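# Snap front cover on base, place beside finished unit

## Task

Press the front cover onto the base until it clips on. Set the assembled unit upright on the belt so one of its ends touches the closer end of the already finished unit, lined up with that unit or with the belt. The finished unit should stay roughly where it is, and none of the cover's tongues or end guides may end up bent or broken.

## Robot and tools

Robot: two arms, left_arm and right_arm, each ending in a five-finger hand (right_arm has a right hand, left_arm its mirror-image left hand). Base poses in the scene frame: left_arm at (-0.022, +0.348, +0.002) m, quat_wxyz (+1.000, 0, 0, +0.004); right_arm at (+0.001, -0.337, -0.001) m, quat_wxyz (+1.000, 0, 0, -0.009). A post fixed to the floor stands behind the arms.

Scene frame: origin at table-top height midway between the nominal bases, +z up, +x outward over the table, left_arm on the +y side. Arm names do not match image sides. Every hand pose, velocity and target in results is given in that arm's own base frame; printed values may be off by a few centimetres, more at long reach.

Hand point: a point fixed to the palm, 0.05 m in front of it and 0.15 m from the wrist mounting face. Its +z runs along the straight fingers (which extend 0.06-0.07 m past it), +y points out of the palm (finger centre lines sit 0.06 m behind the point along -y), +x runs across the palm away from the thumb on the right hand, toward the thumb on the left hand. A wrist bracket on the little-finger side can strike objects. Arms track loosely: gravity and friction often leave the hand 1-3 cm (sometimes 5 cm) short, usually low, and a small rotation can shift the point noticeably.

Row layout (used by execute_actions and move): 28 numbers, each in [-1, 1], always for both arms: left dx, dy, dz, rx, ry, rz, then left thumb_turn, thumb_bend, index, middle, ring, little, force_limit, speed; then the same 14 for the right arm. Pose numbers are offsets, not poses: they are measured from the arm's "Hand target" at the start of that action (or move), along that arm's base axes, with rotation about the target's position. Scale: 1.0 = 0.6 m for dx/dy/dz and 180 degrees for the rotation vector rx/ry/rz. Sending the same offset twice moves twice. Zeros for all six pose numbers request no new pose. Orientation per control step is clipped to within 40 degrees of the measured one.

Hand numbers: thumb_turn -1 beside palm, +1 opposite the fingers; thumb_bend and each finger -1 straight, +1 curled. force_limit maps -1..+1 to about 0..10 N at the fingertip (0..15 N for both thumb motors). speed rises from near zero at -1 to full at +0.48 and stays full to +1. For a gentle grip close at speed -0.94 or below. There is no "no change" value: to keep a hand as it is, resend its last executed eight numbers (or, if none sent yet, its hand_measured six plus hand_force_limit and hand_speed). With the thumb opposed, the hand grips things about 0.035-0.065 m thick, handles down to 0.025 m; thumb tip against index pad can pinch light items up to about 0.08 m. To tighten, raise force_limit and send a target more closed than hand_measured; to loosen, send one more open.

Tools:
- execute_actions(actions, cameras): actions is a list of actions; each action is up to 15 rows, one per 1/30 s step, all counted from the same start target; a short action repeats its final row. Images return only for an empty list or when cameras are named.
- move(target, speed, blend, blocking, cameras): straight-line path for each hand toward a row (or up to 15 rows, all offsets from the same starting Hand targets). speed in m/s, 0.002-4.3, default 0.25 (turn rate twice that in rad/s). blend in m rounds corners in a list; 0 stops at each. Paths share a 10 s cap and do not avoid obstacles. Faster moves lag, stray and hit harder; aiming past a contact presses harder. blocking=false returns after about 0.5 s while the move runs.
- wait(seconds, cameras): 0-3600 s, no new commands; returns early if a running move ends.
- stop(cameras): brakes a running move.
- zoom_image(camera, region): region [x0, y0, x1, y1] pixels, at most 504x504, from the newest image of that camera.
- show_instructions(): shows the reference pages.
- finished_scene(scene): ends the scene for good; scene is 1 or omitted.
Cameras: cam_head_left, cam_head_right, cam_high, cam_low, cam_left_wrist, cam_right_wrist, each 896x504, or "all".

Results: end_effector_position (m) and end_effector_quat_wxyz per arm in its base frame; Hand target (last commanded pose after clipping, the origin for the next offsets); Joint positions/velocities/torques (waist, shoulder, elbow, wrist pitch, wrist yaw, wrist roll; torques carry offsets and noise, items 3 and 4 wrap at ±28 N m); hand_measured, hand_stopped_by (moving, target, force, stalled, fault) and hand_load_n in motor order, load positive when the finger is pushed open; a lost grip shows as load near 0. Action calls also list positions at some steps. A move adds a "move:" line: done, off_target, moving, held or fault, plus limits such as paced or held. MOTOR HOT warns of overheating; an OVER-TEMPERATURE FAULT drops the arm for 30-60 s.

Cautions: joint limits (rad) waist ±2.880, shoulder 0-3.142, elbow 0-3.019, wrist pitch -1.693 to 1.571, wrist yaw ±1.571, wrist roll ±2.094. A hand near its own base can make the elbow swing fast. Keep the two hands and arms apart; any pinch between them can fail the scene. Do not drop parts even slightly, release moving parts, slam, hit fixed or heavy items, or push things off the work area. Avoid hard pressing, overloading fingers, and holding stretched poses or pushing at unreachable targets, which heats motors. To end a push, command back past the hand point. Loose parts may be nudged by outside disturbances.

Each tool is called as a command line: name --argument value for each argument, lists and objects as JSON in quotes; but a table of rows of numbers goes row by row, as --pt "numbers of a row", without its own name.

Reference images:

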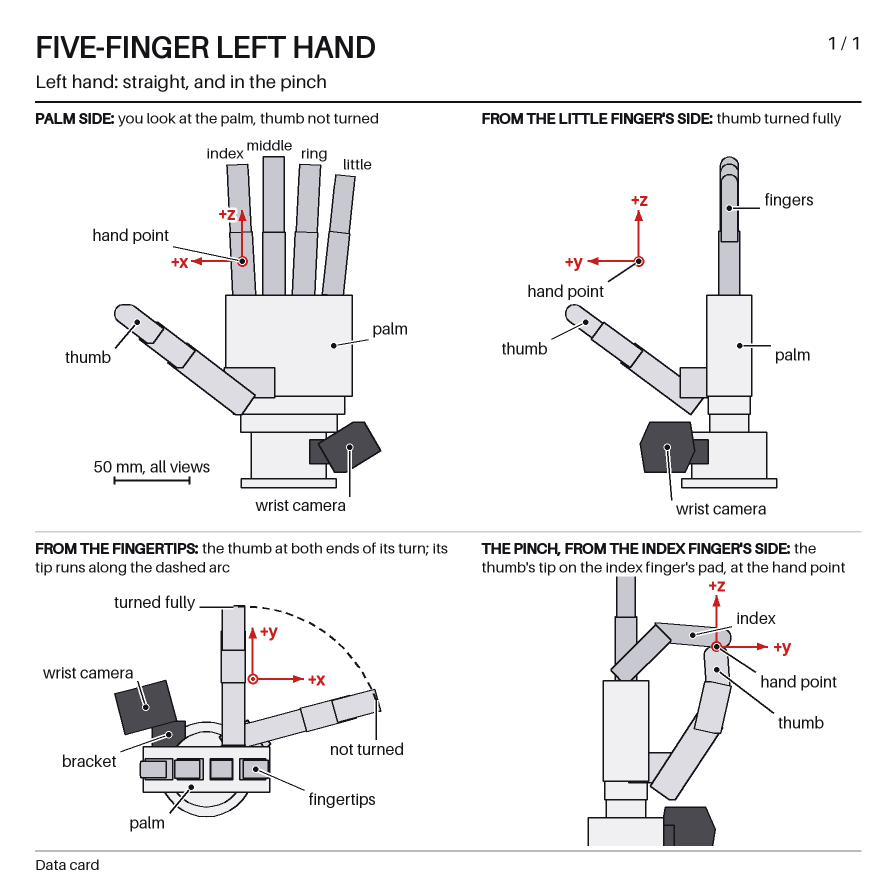

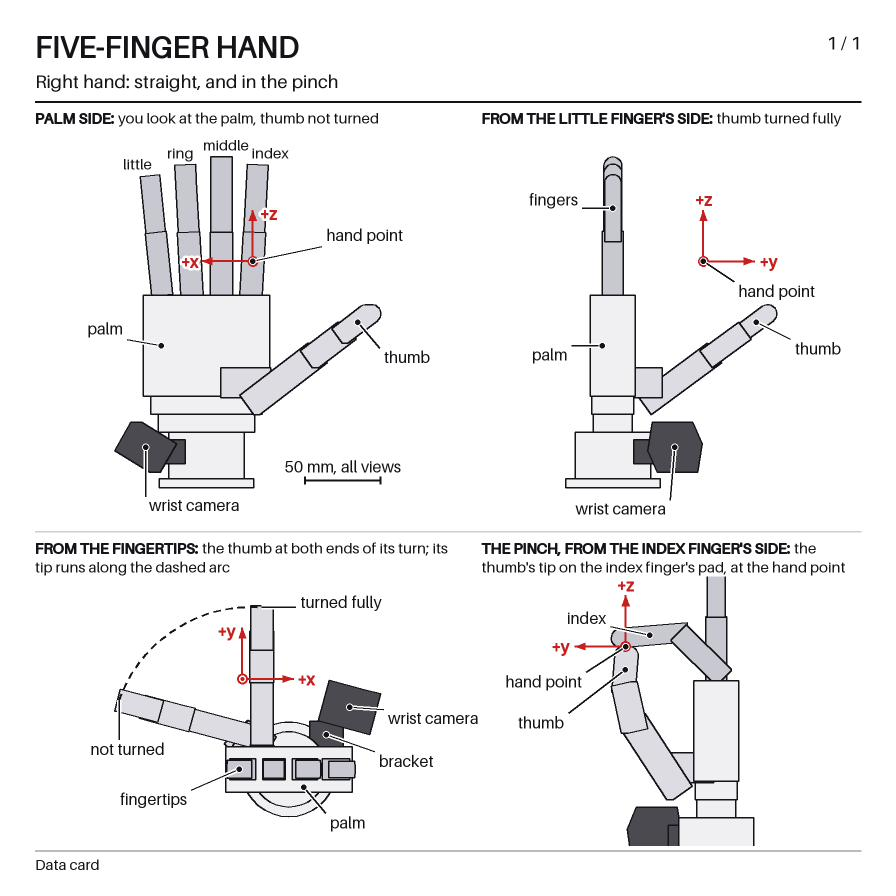

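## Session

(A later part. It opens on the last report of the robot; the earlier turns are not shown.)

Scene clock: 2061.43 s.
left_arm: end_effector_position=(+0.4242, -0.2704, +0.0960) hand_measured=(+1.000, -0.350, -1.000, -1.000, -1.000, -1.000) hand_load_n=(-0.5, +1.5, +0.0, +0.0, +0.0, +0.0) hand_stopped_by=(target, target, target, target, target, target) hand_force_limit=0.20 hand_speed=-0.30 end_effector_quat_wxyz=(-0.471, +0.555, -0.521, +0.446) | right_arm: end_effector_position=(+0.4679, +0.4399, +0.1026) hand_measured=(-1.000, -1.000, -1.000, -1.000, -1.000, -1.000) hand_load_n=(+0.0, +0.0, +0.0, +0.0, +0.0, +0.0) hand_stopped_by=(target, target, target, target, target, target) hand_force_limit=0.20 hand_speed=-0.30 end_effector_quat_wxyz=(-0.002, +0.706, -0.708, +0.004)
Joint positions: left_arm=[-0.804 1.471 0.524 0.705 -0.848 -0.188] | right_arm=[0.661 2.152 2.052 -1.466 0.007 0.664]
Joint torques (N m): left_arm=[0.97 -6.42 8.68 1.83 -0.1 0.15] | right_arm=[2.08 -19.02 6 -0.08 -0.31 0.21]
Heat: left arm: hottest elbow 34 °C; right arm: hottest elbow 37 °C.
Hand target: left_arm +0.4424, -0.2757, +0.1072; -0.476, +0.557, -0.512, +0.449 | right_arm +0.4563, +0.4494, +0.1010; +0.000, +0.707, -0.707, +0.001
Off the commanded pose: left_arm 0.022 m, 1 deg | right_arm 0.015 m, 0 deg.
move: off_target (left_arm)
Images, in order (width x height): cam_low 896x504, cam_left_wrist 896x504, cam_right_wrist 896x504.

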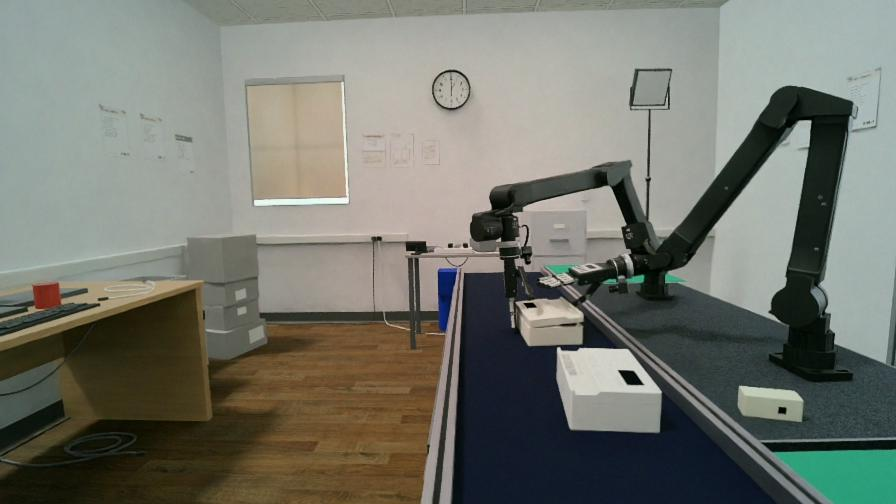

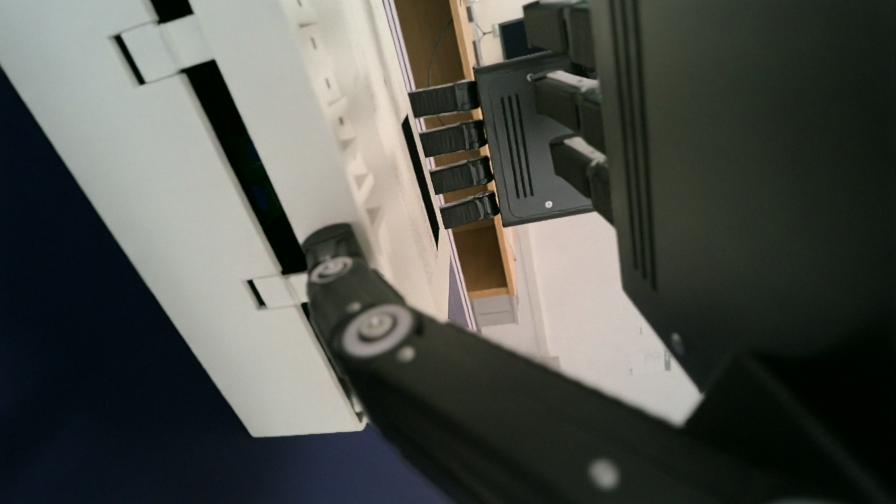

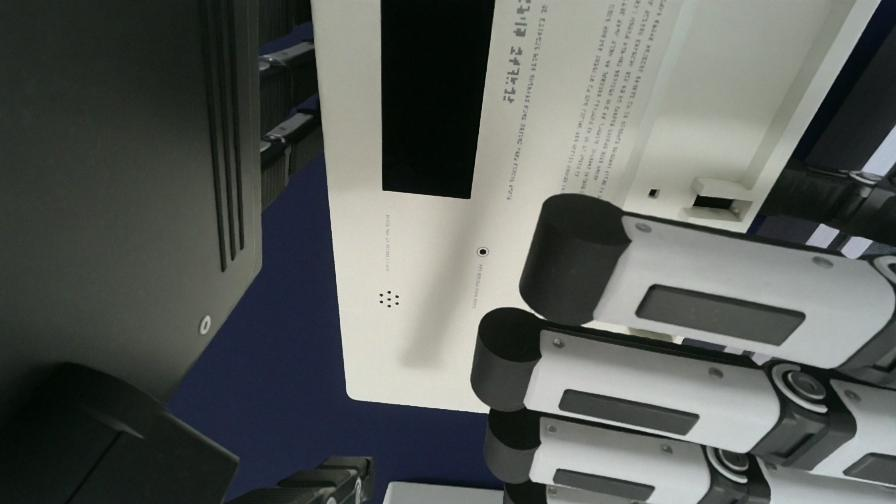

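move --target '[0.013,0,0,0,0,0,1,-0.35,-1,-1,-1,-1,0.2,-0.3,0,0,0,0,0,0,-1,-1,-1,-1,-1,-1,0.2,-0.3]' --speed 0.03 --cameras '["cam_left_wrist","cam_right_wrist","cam_low"]'

zoom_image --camera "cam_left_wrist" --region '[90, 0, 240, 100]'

zoom_image --camera "cam_low" --region '[495, 290, 555, 345]'

Scene clock: 2065.53 s.
left_arm: end_effector_position=(+0.4291, -0.2703, +0.0960) hand_measured=(+1.000, -0.350, -1.000, -1.000, -1.000, -1.000) hand_load_n=(-1.5, +1.5, -0.5, +0.0, +0.0, +0.0) hand_stopped_by=(target, target, target, target, target, target) hand_force_limit=0.20 hand_speed=-0.30 end_effector_quat_wxyz=(-0.471, +0.554, -0.523, +0.445) | right_arm: end_effector_position=(+0.4708, +0.4397, +0.1018) hand_measured=(-1.000, -1.000, -1.000, -1.000, -1.000, -1.000) hand_load_n=(+0.0, +0.0, +0.0, +0.0, +0.0, +0.0) hand_stopped_by=(target, target, target, target, target, target) hand_force_limit=0.20 hand_speed=-0.30 end_effector_quat_wxyz=(-0.005, +0.706, -0.708, +0.009)
Joint positions: left_arm=[-0.793 1.479 0.533 0.705 -0.835 -0.181] | right_arm=[0.661 2.152 2.052 -1.458 0.016 0.664]
Joint torques (N m): left_arm=[1.26 -6.59 9.02 1.88 -0.04 0.1] | right_arm=[2.08 -19.02 6.04 -0.36 -0.71 0.21]
Heat: left arm: hottest elbow 34 °C; right arm: hottest elbow 37 °C.
Hand target: left_arm +0.4501, -0.2758, +0.1072; -0.476, +0.556, -0.512, +0.449 | right_arm +0.4563, +0.4494, +0.1009; +0.000, +0.707, -0.707, +0.001
Off the commanded pose: left_arm 0.024 m, 1 deg | right_arm 0.018 m, 1 deg.
move: off_target (left_arm)
Images, in order (width x height): cam_low 896x504, cam_left_wrist 896x504, cam_right_wrist 896x504.

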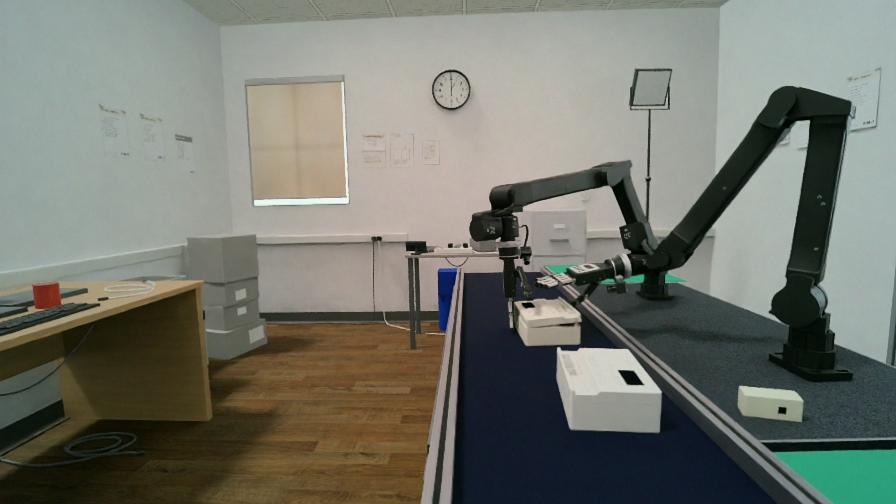

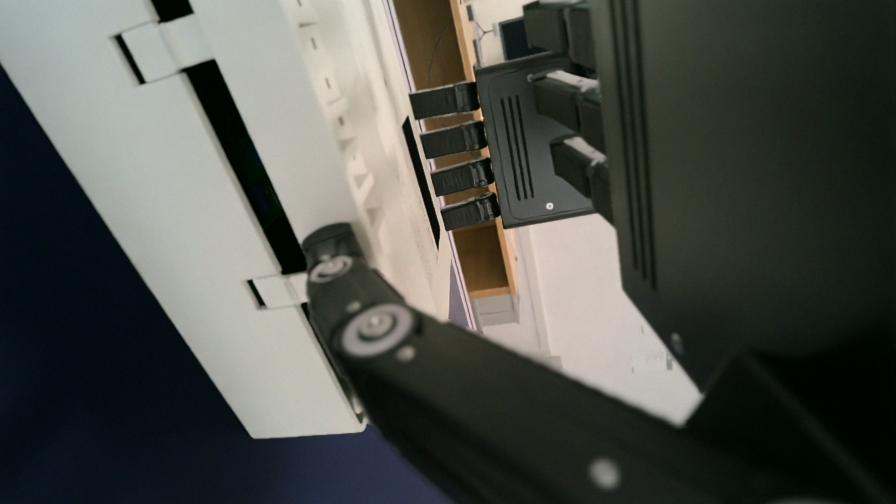

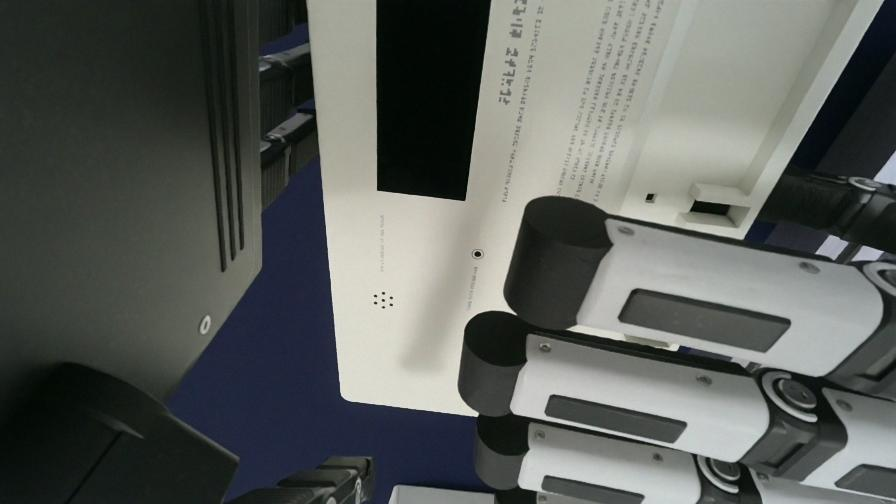

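Scaled by 3.360 from the camera's image (finer frame: 1280x720).

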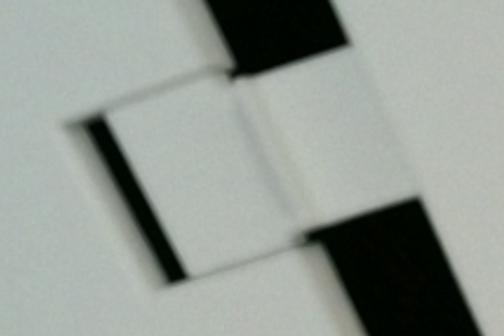

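Scaled by 8.400 from the camera's image (finer frame: 1280x720).

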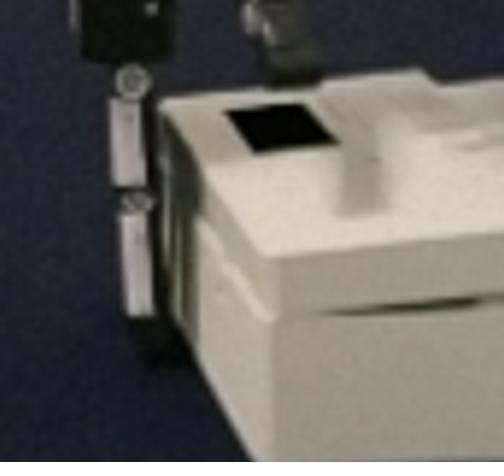

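move --target '[0,0,0,0,0,0,1,-0.35,-1,-1,-1,-1,0.2,-0.3,0.075,0.055,0.01,0,0,0,-1,-1,-1,-1,-1,-1,0.2,-0.3]' --speed 0.05 --cameras '["cam_low","cam_right_wrist"]'

zoom_image --camera "cam_low" --region '[495, 290, 555, 345]'

Scene clock: 2077.23 s.
left_arm: end_effector_position=(+0.4348, -0.2702, +0.0961) hand_measured=(+1.000, -0.350, -1.000, -1.000, -1.000, -1.000) hand_load_n=(+0.0, +1.0, +0.0, +0.0, +0.0, +0.0) hand_stopped_by=(target, target, target, target, target, target) hand_force_limit=0.20 hand_speed=-0.30 end_effector_quat_wxyz=(-0.472, +0.556, -0.521, +0.444) | right_arm: end_effector_position=(+0.4998, +0.4721, +0.1079) hand_measured=(-1.000, -1.000, -1.000, -1.000, -1.000, -1.000) hand_load_n=(+0.0, +0.0, +0.0, +0.0, +0.0, +0.0) hand_stopped_by=(target, target, target, target, target, target) hand_force_limit=0.20 hand_speed=-0.30 end_effector_quat_wxyz=(+0.002, +0.708, -0.706, +0.001)
Joint positions: left_arm=[-0.783 1.49 0.546 0.705 -0.832 -0.181] | right_arm=[0.669 2.334 2.384 -1.624 0.003 0.667]
Joint torques (N m): left_arm=[0.62 -6.83 8.35 1.84 -0.1 0.07] | right_arm=[1.08 -18.61 10.37 -0.76 -0.19 0.15]
Heat: left arm: hottest elbow 34 °C; right arm: hottest elbow 37 °C.
Hand target: left_arm +0.4500, -0.2758, +0.1072; -0.476, +0.556, -0.512, +0.449 | right_arm +0.5012, +0.4824, +0.1068; +0.000, +0.707, -0.707, +0.001
Off the commanded pose: left_arm 0.020 m, 1 deg | right_arm 0.010 m, 0 deg.
move: done

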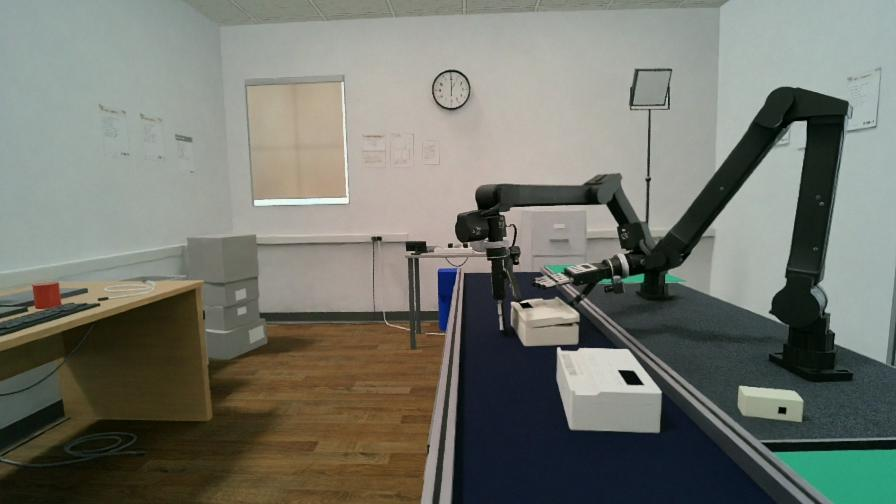

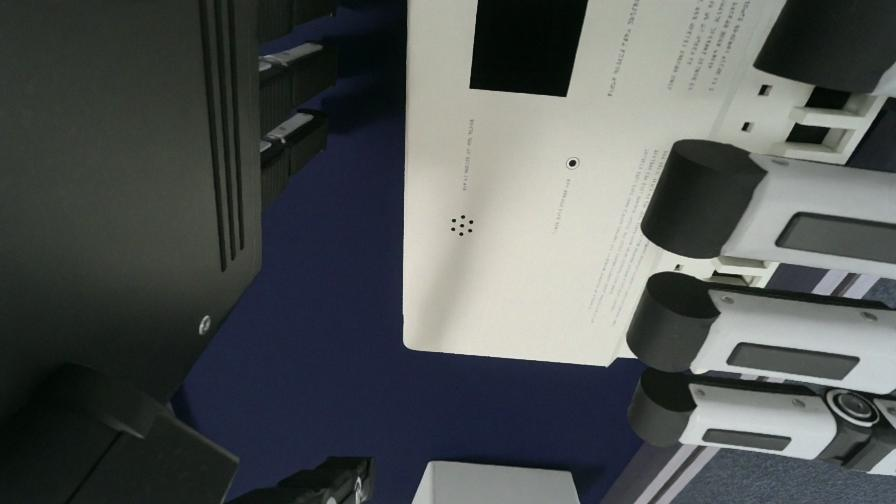

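Scaled by 8.400 from the camera's image (finer frame: 1280x720).

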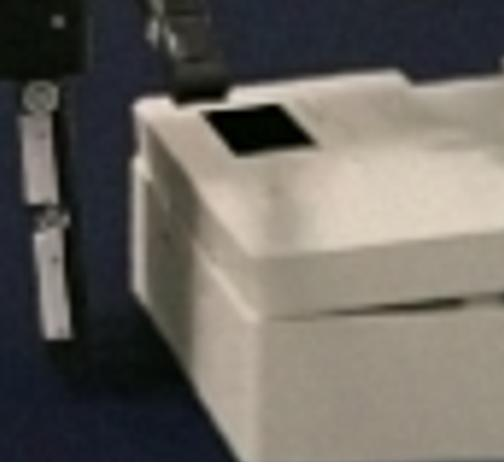

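zoom_image --camera "cam_right_wrist" --region '[380, 0, 460, 100]'

zoom_image --camera "cam_right_wrist" --region '[370, 250, 470, 370]'

zoom_image --camera "cam_right_wrist" --region '[560, 300, 680, 400]'

Scaled by 5.040 from the camera's image (finer frame: 1280x720).

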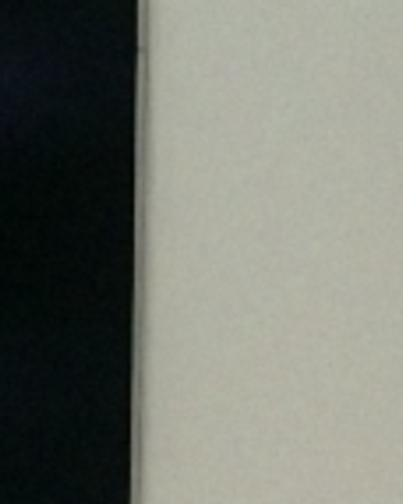

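Scaled by 4.200 from the camera's image (finer frame: 1280x720).

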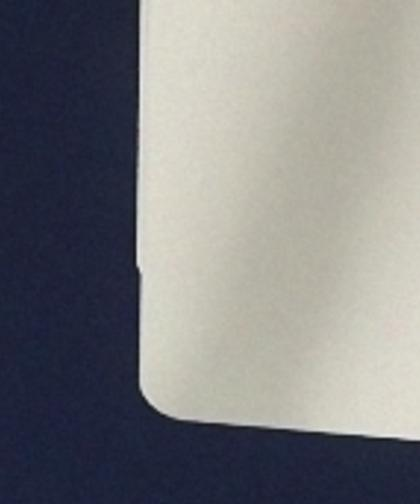

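Scaled by 4.200 from the camera's image (finer frame: 1280x720).

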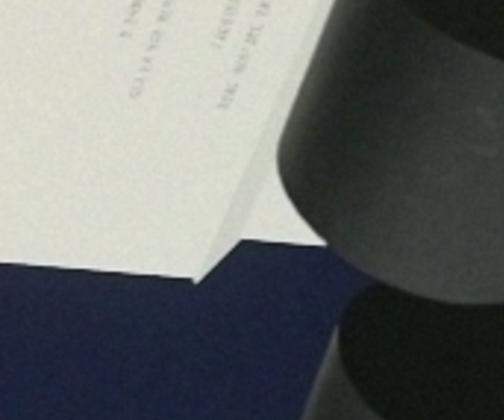

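move --target '[-0.025,0,0,0,0,0,1,-0.35,-1,-1,-1,-1,0.2,-0.3,0,-0.075,0,0,0,0.011,-1,-1,-1,-1,-1,-1,0.2,-0.3]' --speed 0.06 --cameras '["cam_left_wrist","cam_right_wrist"]'

Scene clock: 2094.80 s.
left_arm: end_effector_position=(+0.4334, -0.2695, +0.0967) hand_measured=(+1.000, -0.350, -1.000, -1.000, -1.000, -1.000) hand_load_n=(+0.0, +0.0, +0.0, +0.0, +0.0, +0.0) hand_stopped_by=(target, target, target, target, target, target) hand_force_limit=0.20 hand_speed=-0.30 end_effector_quat_wxyz=(-0.477, +0.557, -0.517, +0.441) | right_arm: end_effector_position=(+0.4978, +0.4410, +0.1050) hand_measured=(-1.000, -1.000, -1.000, -1.000, -1.000, -1.000) hand_load_n=(+0.0, +0.0, +0.0, +0.0, +0.0, +0.0) hand_stopped_by=(target, target, target, target, target, target) hand_force_limit=0.20 hand_speed=-0.30 end_effector_quat_wxyz=(+0.006, +0.717, -0.697, -0.001)
Joint positions: left_arm=[-0.791 1.49 0.546 0.705 -0.854 -0.181] | right_arm=[0.636 2.263 2.247 -1.568 0 0.608]
Joint torques (N m): left_arm=[-0.67 -9.29 6.38 1.76 -0.37 0] | right_arm=[-0.32 -20.37 6.39 0.18 -0.05 -0.1]
Heat: left arm: hottest elbow 34 °C; right arm: hottest elbow 39 °C.
Hand target: left_arm +0.4350, -0.2758, +0.1072; -0.476, +0.556, -0.512, +0.449 | right_arm +0.5012, +0.4374, +0.1069; +0.000, +0.719, -0.695, +0.001
Off the commanded pose: left_arm 0.012 m, 1 deg | right_arm 0.005 m, 1 deg.
move: off_target (left_arm)

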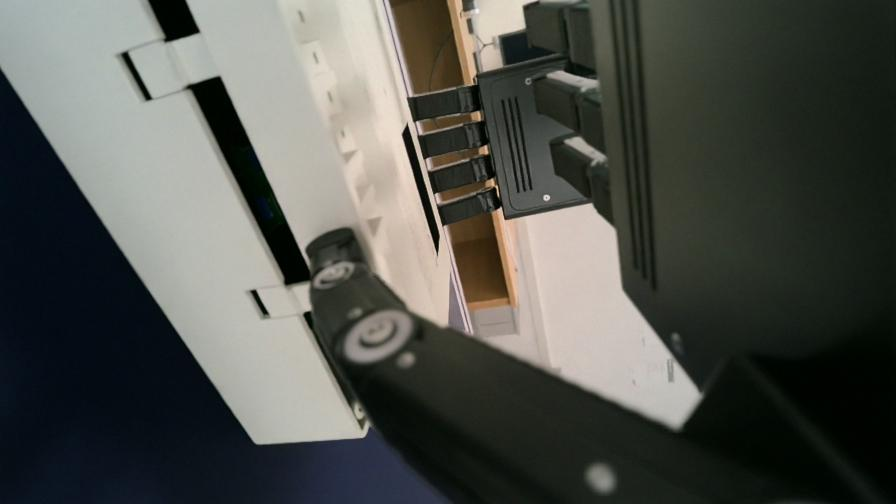

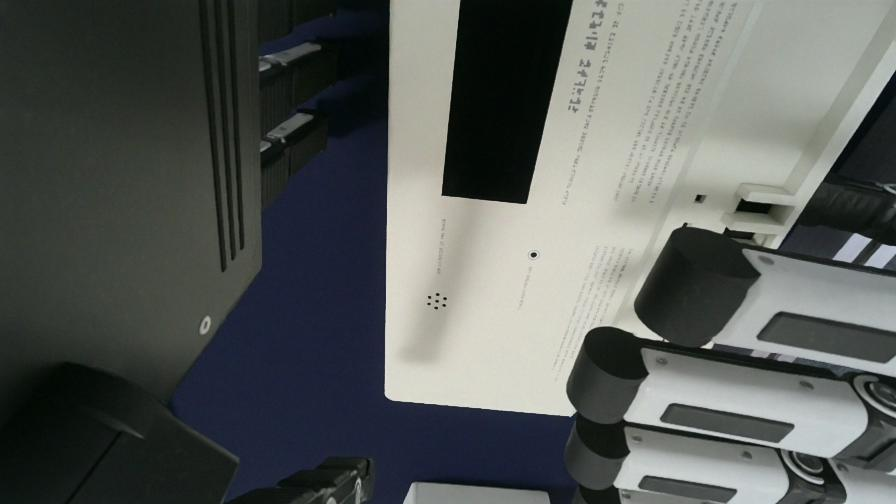

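move --pt "-0.012 0 0 0 0 0 1 -0.35 -1 -1 -1 -1 0.2 -0.3 -0.025 0 0 0 0 0 -1 -1 -1 -1 -1 -1 0.2 -0.3" --pt "-0.012 -0.067 0 0 0 0 1 -0.35 -1 -1 -1 -1 0.2 -0.3 -0.038 0 0 0 0 0 -1 -1 -1 -1 -1 -1 0.2 -0.3" --speed 0.05 --cameras '["cam_left_wrist","cam_right_wrist","cam_low"]'

zoom_image --camera "cam_low" --region '[495, 290, 555, 345]'

Scene clock: 2099.50 s.
left_arm: end_effector_position=(+0.4211, -0.3028, +0.0985) hand_measured=(+1.000, -0.350, -1.000, -1.000, -1.000, -1.000) hand_load_n=(+0.0, +0.0, +0.0, +0.0, -0.5, +0.0) hand_stopped_by=(target, target, target, target, target, target) hand_force_limit=0.20 hand_speed=-0.30 end_effector_quat_wxyz=(-0.480, +0.553, -0.520, +0.440) | right_arm: end_effector_position=(+0.4830, +0.4304, +0.1040) hand_measured=(-1.000, -1.000, -1.000, -1.000, -1.000, -1.000) hand_load_n=(+0.0, +0.0, +0.0, +0.0, +0.0, +0.0) hand_stopped_by=(target, target, target, target, target, target) hand_force_limit=0.20 hand_speed=-0.30 end_effector_quat_wxyz=(+0.007, +0.717, -0.697, -0.001)
Joint positions: left_arm=[-0.88 1.519 0.594 0.665 -0.938 -0.197] | right_arm=[0.636 2.197 2.129 -1.518 0 0.608]
Joint torques (N m): left_arm=[-0.85 -7.36 7.88 1.5 -0.37 -0.18] | right_arm=[1.38 -19.84 6.34 0.21 -0.07 0.11]
Heat: left arm: hottest elbow 34 °C; right arm: hottest elbow 38 °C.
Hand target: left_arm +0.4279, -0.3161, +0.1073; -0.476, +0.556, -0.512, +0.449 | right_arm +0.4786, +0.4373, +0.1069; +0.000, +0.719, -0.695, +0.001
Off the commanded pose: left_arm 0.017 m, 2 deg | right_arm 0.009 m, 1 deg.
move: off_target (left_arm)
Images, in order (width x height): cam_low 896x504, cam_left_wrist 896x504, cam_right_wrist 896x504.

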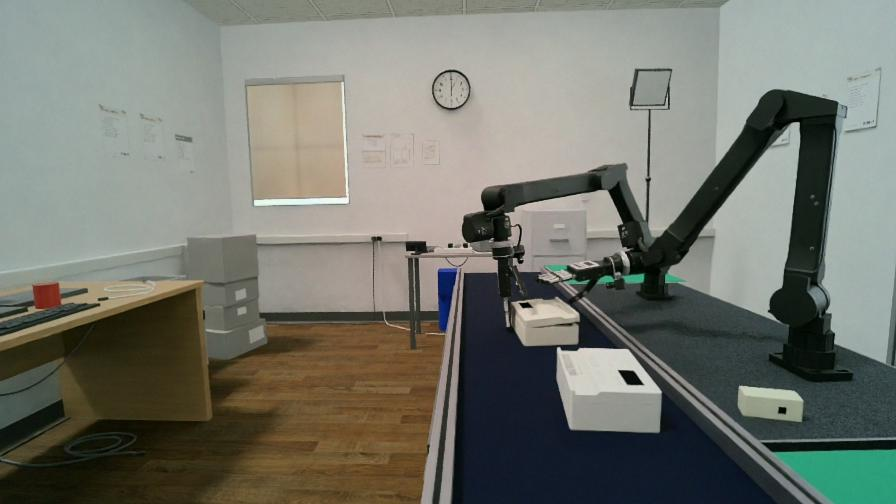

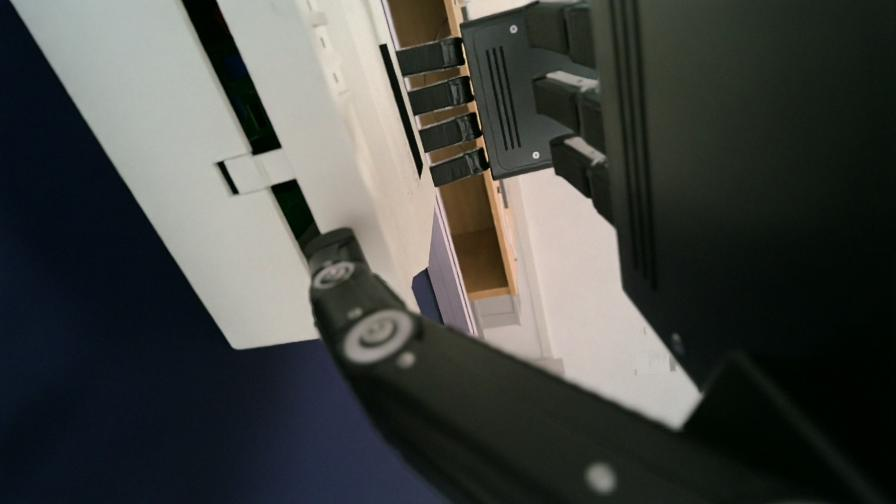

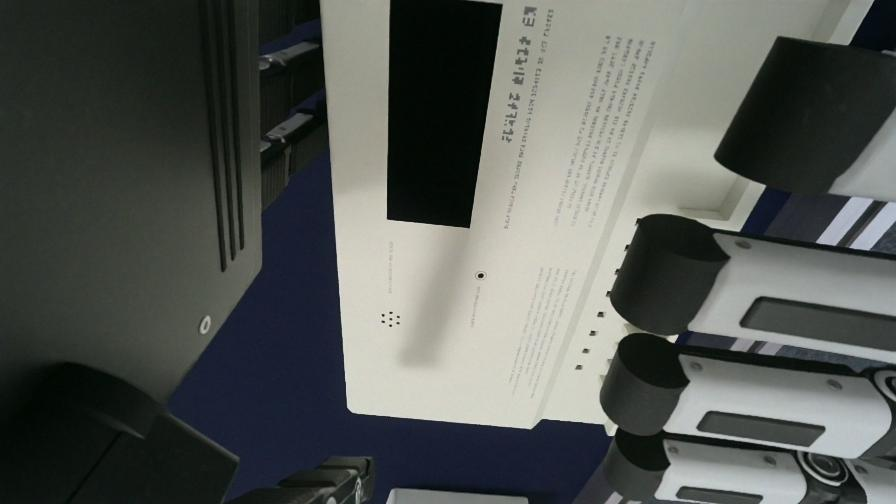

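Scaled by 8.400 from the camera's image (finer frame: 1280x720).

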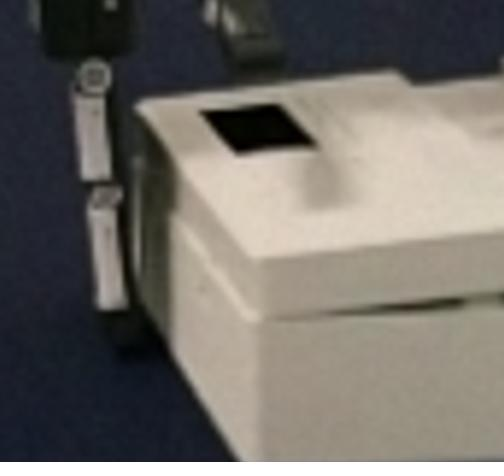

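move --target '[0.02,0,0,0,0,0,1,-0.35,-1,-1,-1,-1,0.2,-0.3,-0.012,0,0,0,0,0,-1,-1,-1,-1,-1,-1,0.2,-0.3]' --speed 0.04 --cameras '["cam_left_wrist","cam_right_wrist","cam_low"]'

zoom_image --camera "cam_low" --region '[495, 290, 555, 345]'

Scene clock: 2103.30 s.
left_arm: end_effector_position=(+0.4282, -0.3076, +0.0977) hand_measured=(+1.000, -0.350, -1.000, -1.000, -1.000, -1.000) hand_load_n=(+0.0, +0.0, +0.0, +0.0, +0.0, +0.0) hand_stopped_by=(target, target, target, target, target, target) hand_force_limit=0.20 hand_speed=-0.30 end_effector_quat_wxyz=(-0.477, +0.553, -0.521, +0.442) | right_arm: end_effector_position=(+0.4787, +0.4287, +0.1041) hand_measured=(-1.000, -1.000, -1.000, -1.000, -1.000, -1.000) hand_load_n=(+0.0, +0.0, +0.0, +0.0, +0.0, +0.0) hand_stopped_by=(target, target, target, target, target, target) hand_force_limit=0.20 hand_speed=-0.30 end_effector_quat_wxyz=(+0.005, +0.718, -0.696, +0.000)
Joint positions: left_arm=[-0.87 1.537 0.614 0.665 -0.922 -0.198] | right_arm=[0.639 2.177 2.097 -1.5 0.002 0.608]
Joint torques (N m): left_arm=[0.09 -8.06 8.06 1.68 -0.09 -0.07] | right_arm=[1.79 -19.66 6.24 0.08 -0.11 0.17]
Heat: left arm: hottest elbow 34 °C; right arm: hottest elbow 38 °C.
Hand target: left_arm +0.4399, -0.3159, +0.1072; -0.476, +0.557, -0.512, +0.449 | right_arm +0.4713, +0.4372, +0.1069; +0.000, +0.719, -0.695, +0.001
Off the commanded pose: left_arm 0.017 m, 1 deg | right_arm 0.012 m, 1 deg.
move: off_target (left_arm, right_arm)
Images, in order (width x height): cam_low 896x504, cam_left_wrist 896x504, cam_right_wrist 896x504.

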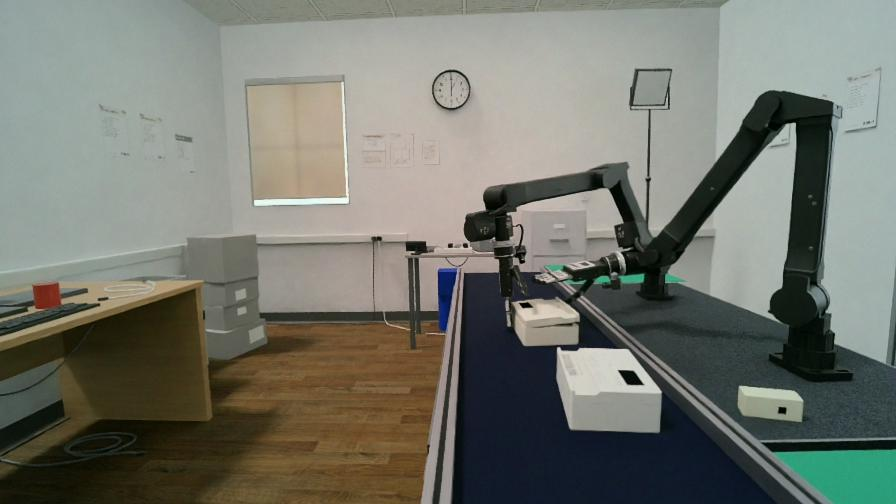

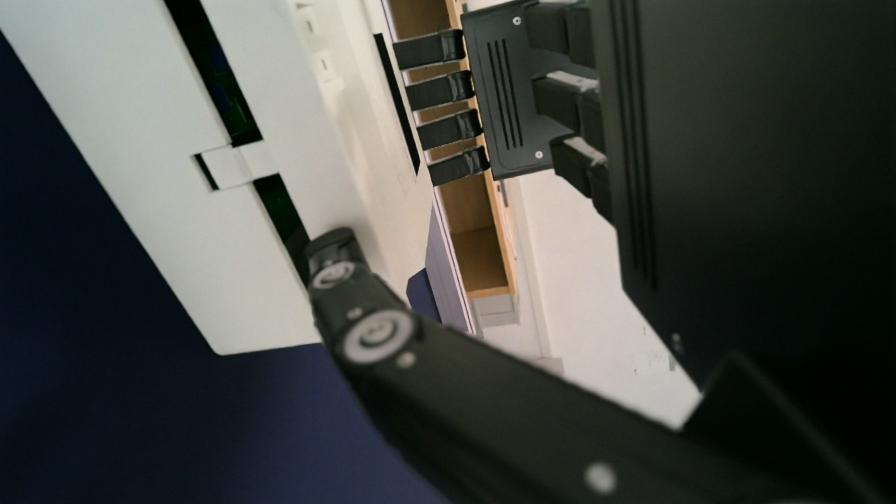

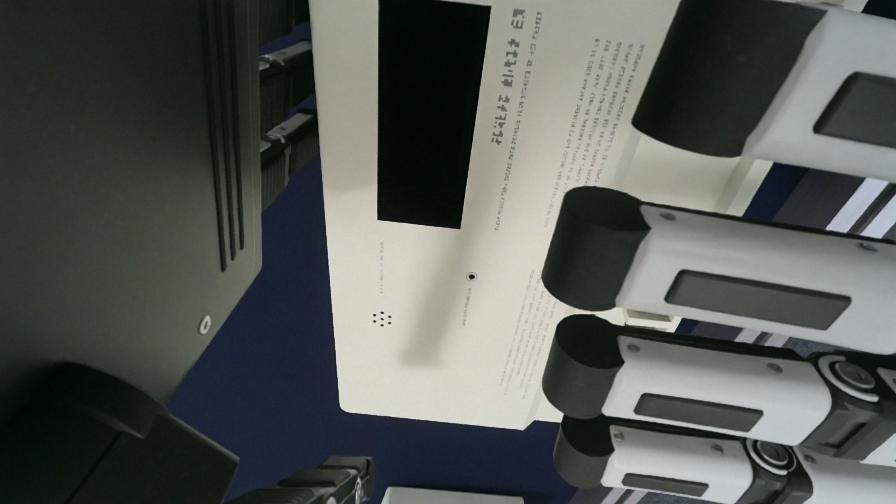

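Scaled by 8.400 from the camera's image (finer frame: 1280x720).

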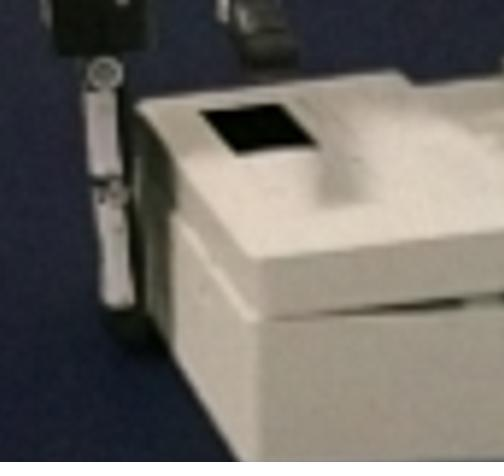

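move --target '[0.015,0.005,0,0,0,0,1,-0.35,-1,-1,-1,-1,0.2,-0.3,-0.008,0,0,0,0,0,-1,-1,-1,-1,-1,-1,0.2,-0.3]' --speed 0.04 --cameras '["cam_left_wrist","cam_low"]'

zoom_image --camera "cam_low" --region '[495, 290, 555, 345]'

zoom_image --camera "cam_left_wrist" --region '[160, 110, 310, 210]'

Scene clock: 2106.27 s.
left_arm: end_effector_position=(+0.4351, -0.3056, +0.0966) hand_measured=(+1.000, -0.350, -1.000, -1.000, -1.000, -1.000) hand_load_n=(+0.0, +1.0, +0.0, -0.5, +0.0, +0.0) hand_stopped_by=(target, target, target, target, target, target) hand_force_limit=0.20 hand_speed=-0.30 end_effector_quat_wxyz=(-0.475, +0.554, -0.522, +0.442) | right_arm: end_effector_position=(+0.4754, +0.4279, +0.1040) hand_measured=(-1.000, -1.000, -1.000, -1.000, -1.000, -1.000) hand_load_n=(+0.0, +0.0, +0.0, +0.0, +0.0, +0.5) hand_stopped_by=(target, target, target, target, target, target) hand_force_limit=0.20 hand_speed=-0.30 end_effector_quat_wxyz=(+0.004, +0.719, -0.695, +0.001)
Joint positions: left_arm=[-0.851 1.544 0.62 0.665 -0.899 -0.198] | right_arm=[0.641 2.165 2.076 -1.489 0.003 0.608]
Joint torques (N m): left_arm=[0.32 -8.23 8.18 1.98 -0.16 0.04] | right_arm=[1.9 -19.55 6.19 0.01 -0.19 0.2]
Heat: left arm: hottest elbow 34 °C; right arm: hottest elbow 38 °C.
Hand target: left_arm +0.4489, -0.3130, +0.1072; -0.476, +0.556, -0.512, +0.449 | right_arm +0.4664, +0.4373, +0.1069; +0.000, +0.719, -0.695, +0.001
Off the commanded pose: left_arm 0.019 m, 1 deg | right_arm 0.013 m, 0 deg.
move: off_target (left_arm, right_arm)
Images, in order (width x height): cam_low 896x504, cam_left_wrist 896x504.

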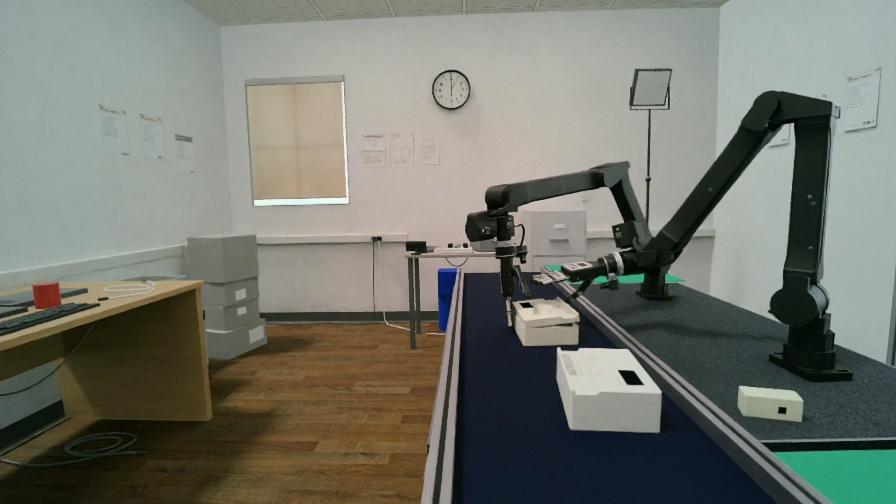

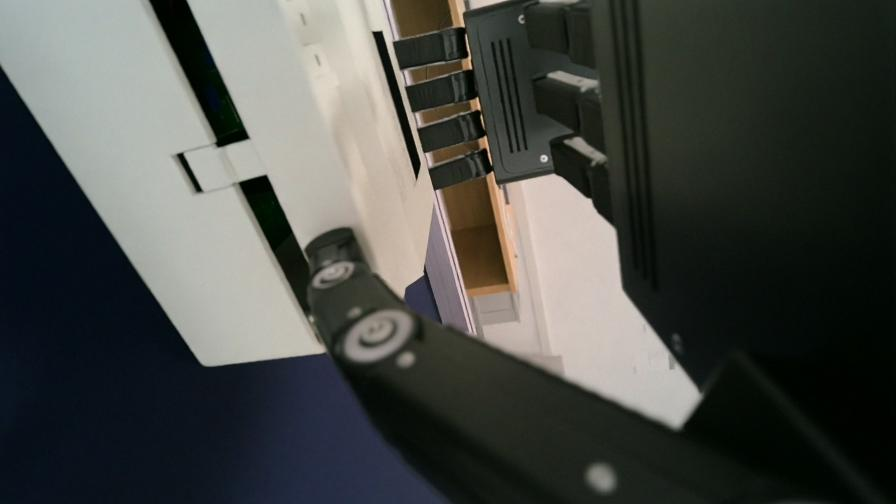

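Scaled by 8.400 from the camera's image (finer frame: 1280x720).

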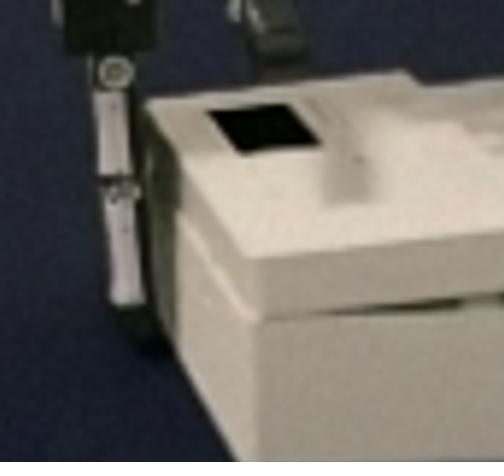

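Scaled by 3.360 from the camera's image (finer frame: 1280x720).

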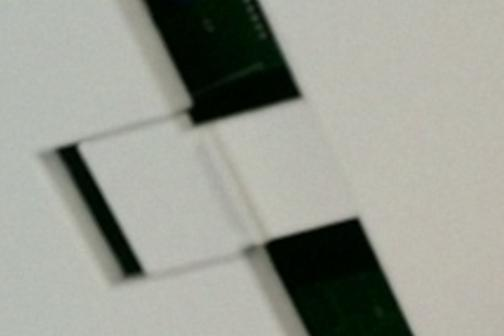

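move --target '[0.015,0.0,0.005,0,0,0,1,-0.35,-1,-1,-1,-1,0.2,-0.3,-0.01,0,0,0,0,0,-1,-1,-1,-1,-1,-1,0.2,-0.3]' --speed 0.04 --cameras '["cam_left_wrist","cam_low"]'

zoom_image --camera "cam_low" --region '[495, 290, 555, 345]'

zoom_image --camera "cam_left_wrist" --region '[160, 110, 310, 210]'

Scene clock: 2108.80 s.
left_arm: end_effector_position=(+0.4374, -0.3082, +0.0975) hand_measured=(+1.000, -0.350, -1.000, -1.000, -1.000, -1.000) hand_load_n=(-0.5, +2.5, +0.0, -0.5, +0.0, +0.0) hand_stopped_by=(target, target, target, target, target, target) hand_force_limit=0.20 hand_speed=-0.30 end_effector_quat_wxyz=(-0.471, +0.553, -0.524, +0.446) | right_arm: end_effector_position=(+0.4757, +0.4277, +0.1038) hand_measured=(-1.000, -1.000, -1.000, -1.000, -1.000, -1.000) hand_load_n=(+0.0, +0.0, +0.0, +0.0, +0.0, +0.0) hand_stopped_by=(target, target, target, target, target, target) hand_force_limit=0.20 hand_speed=-0.30 end_effector_quat_wxyz=(-0.004, +0.719, -0.695, +0.005)
Joint positions: left_arm=[-0.846 1.546 0.626 0.665 -0.884 -0.198] | right_arm=[0.642 2.152 2.055 -1.465 0.008 0.608]
Joint torques (N m): left_arm=[1.49 -7.65 9.07 1.74 -0.13 0.09] | right_arm=[2.37 -19.55 5.89 -0.47 -0.37 0.25]
Heat: left arm: hottest elbow 35 °C; right arm: hottest elbow 38 °C.
Hand target: left_arm +0.4579, -0.3130, +0.1103; -0.476, +0.557, -0.512, +0.449 | right_arm +0.4604, +0.4374, +0.1070; +0.000, +0.719, -0.695, +0.001
Off the commanded pose: left_arm 0.025 m, 2 deg | right_arm 0.018 m, 1 deg.
move: off_target (left_arm, right_arm)
Images, in order (width x height): cam_low 896x504, cam_left_wrist 896x504.

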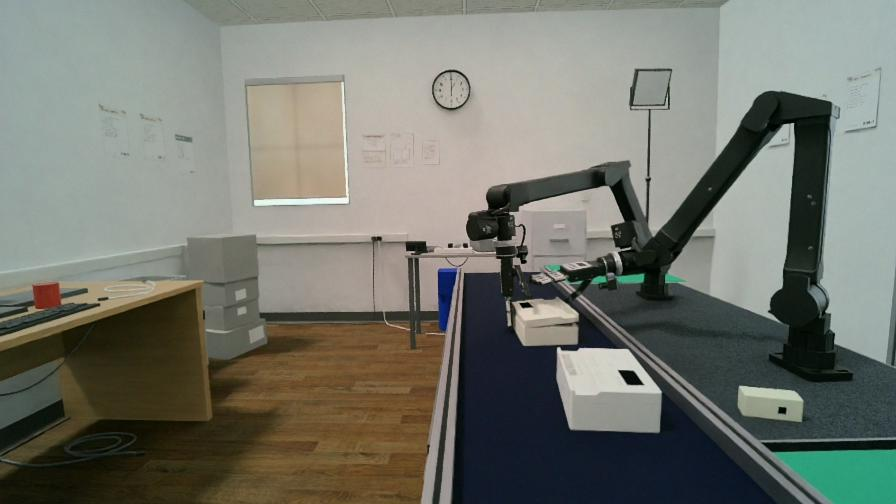

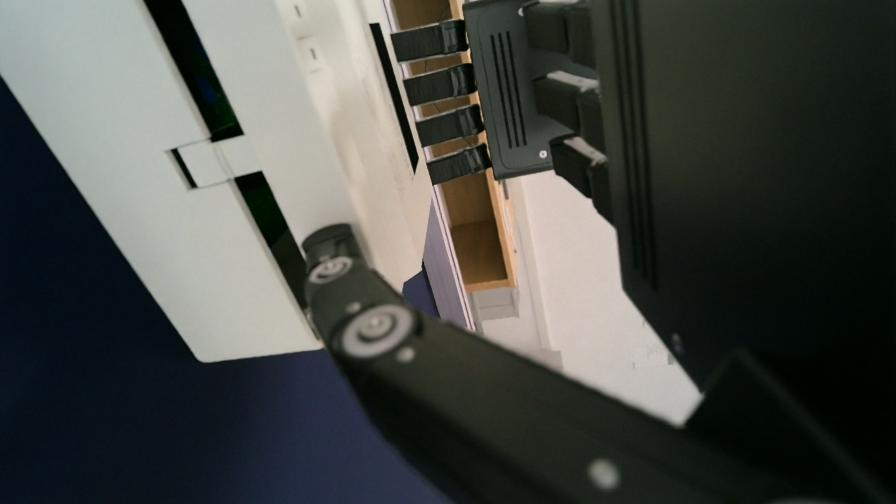

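Scaled by 8.400 from the camera's image (finer frame: 1280x720).

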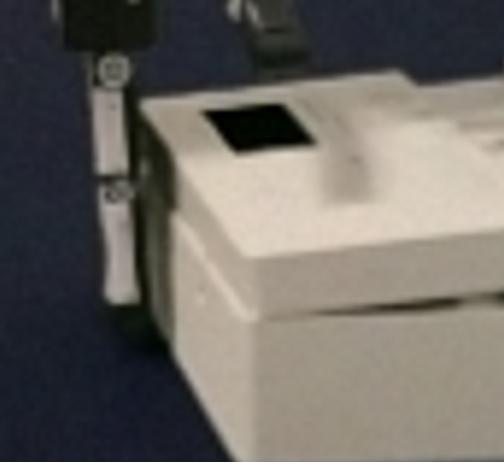

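Scaled by 3.360 from the camera's image (finer frame: 1280x720).

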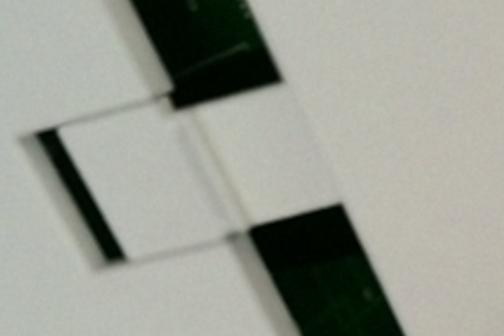

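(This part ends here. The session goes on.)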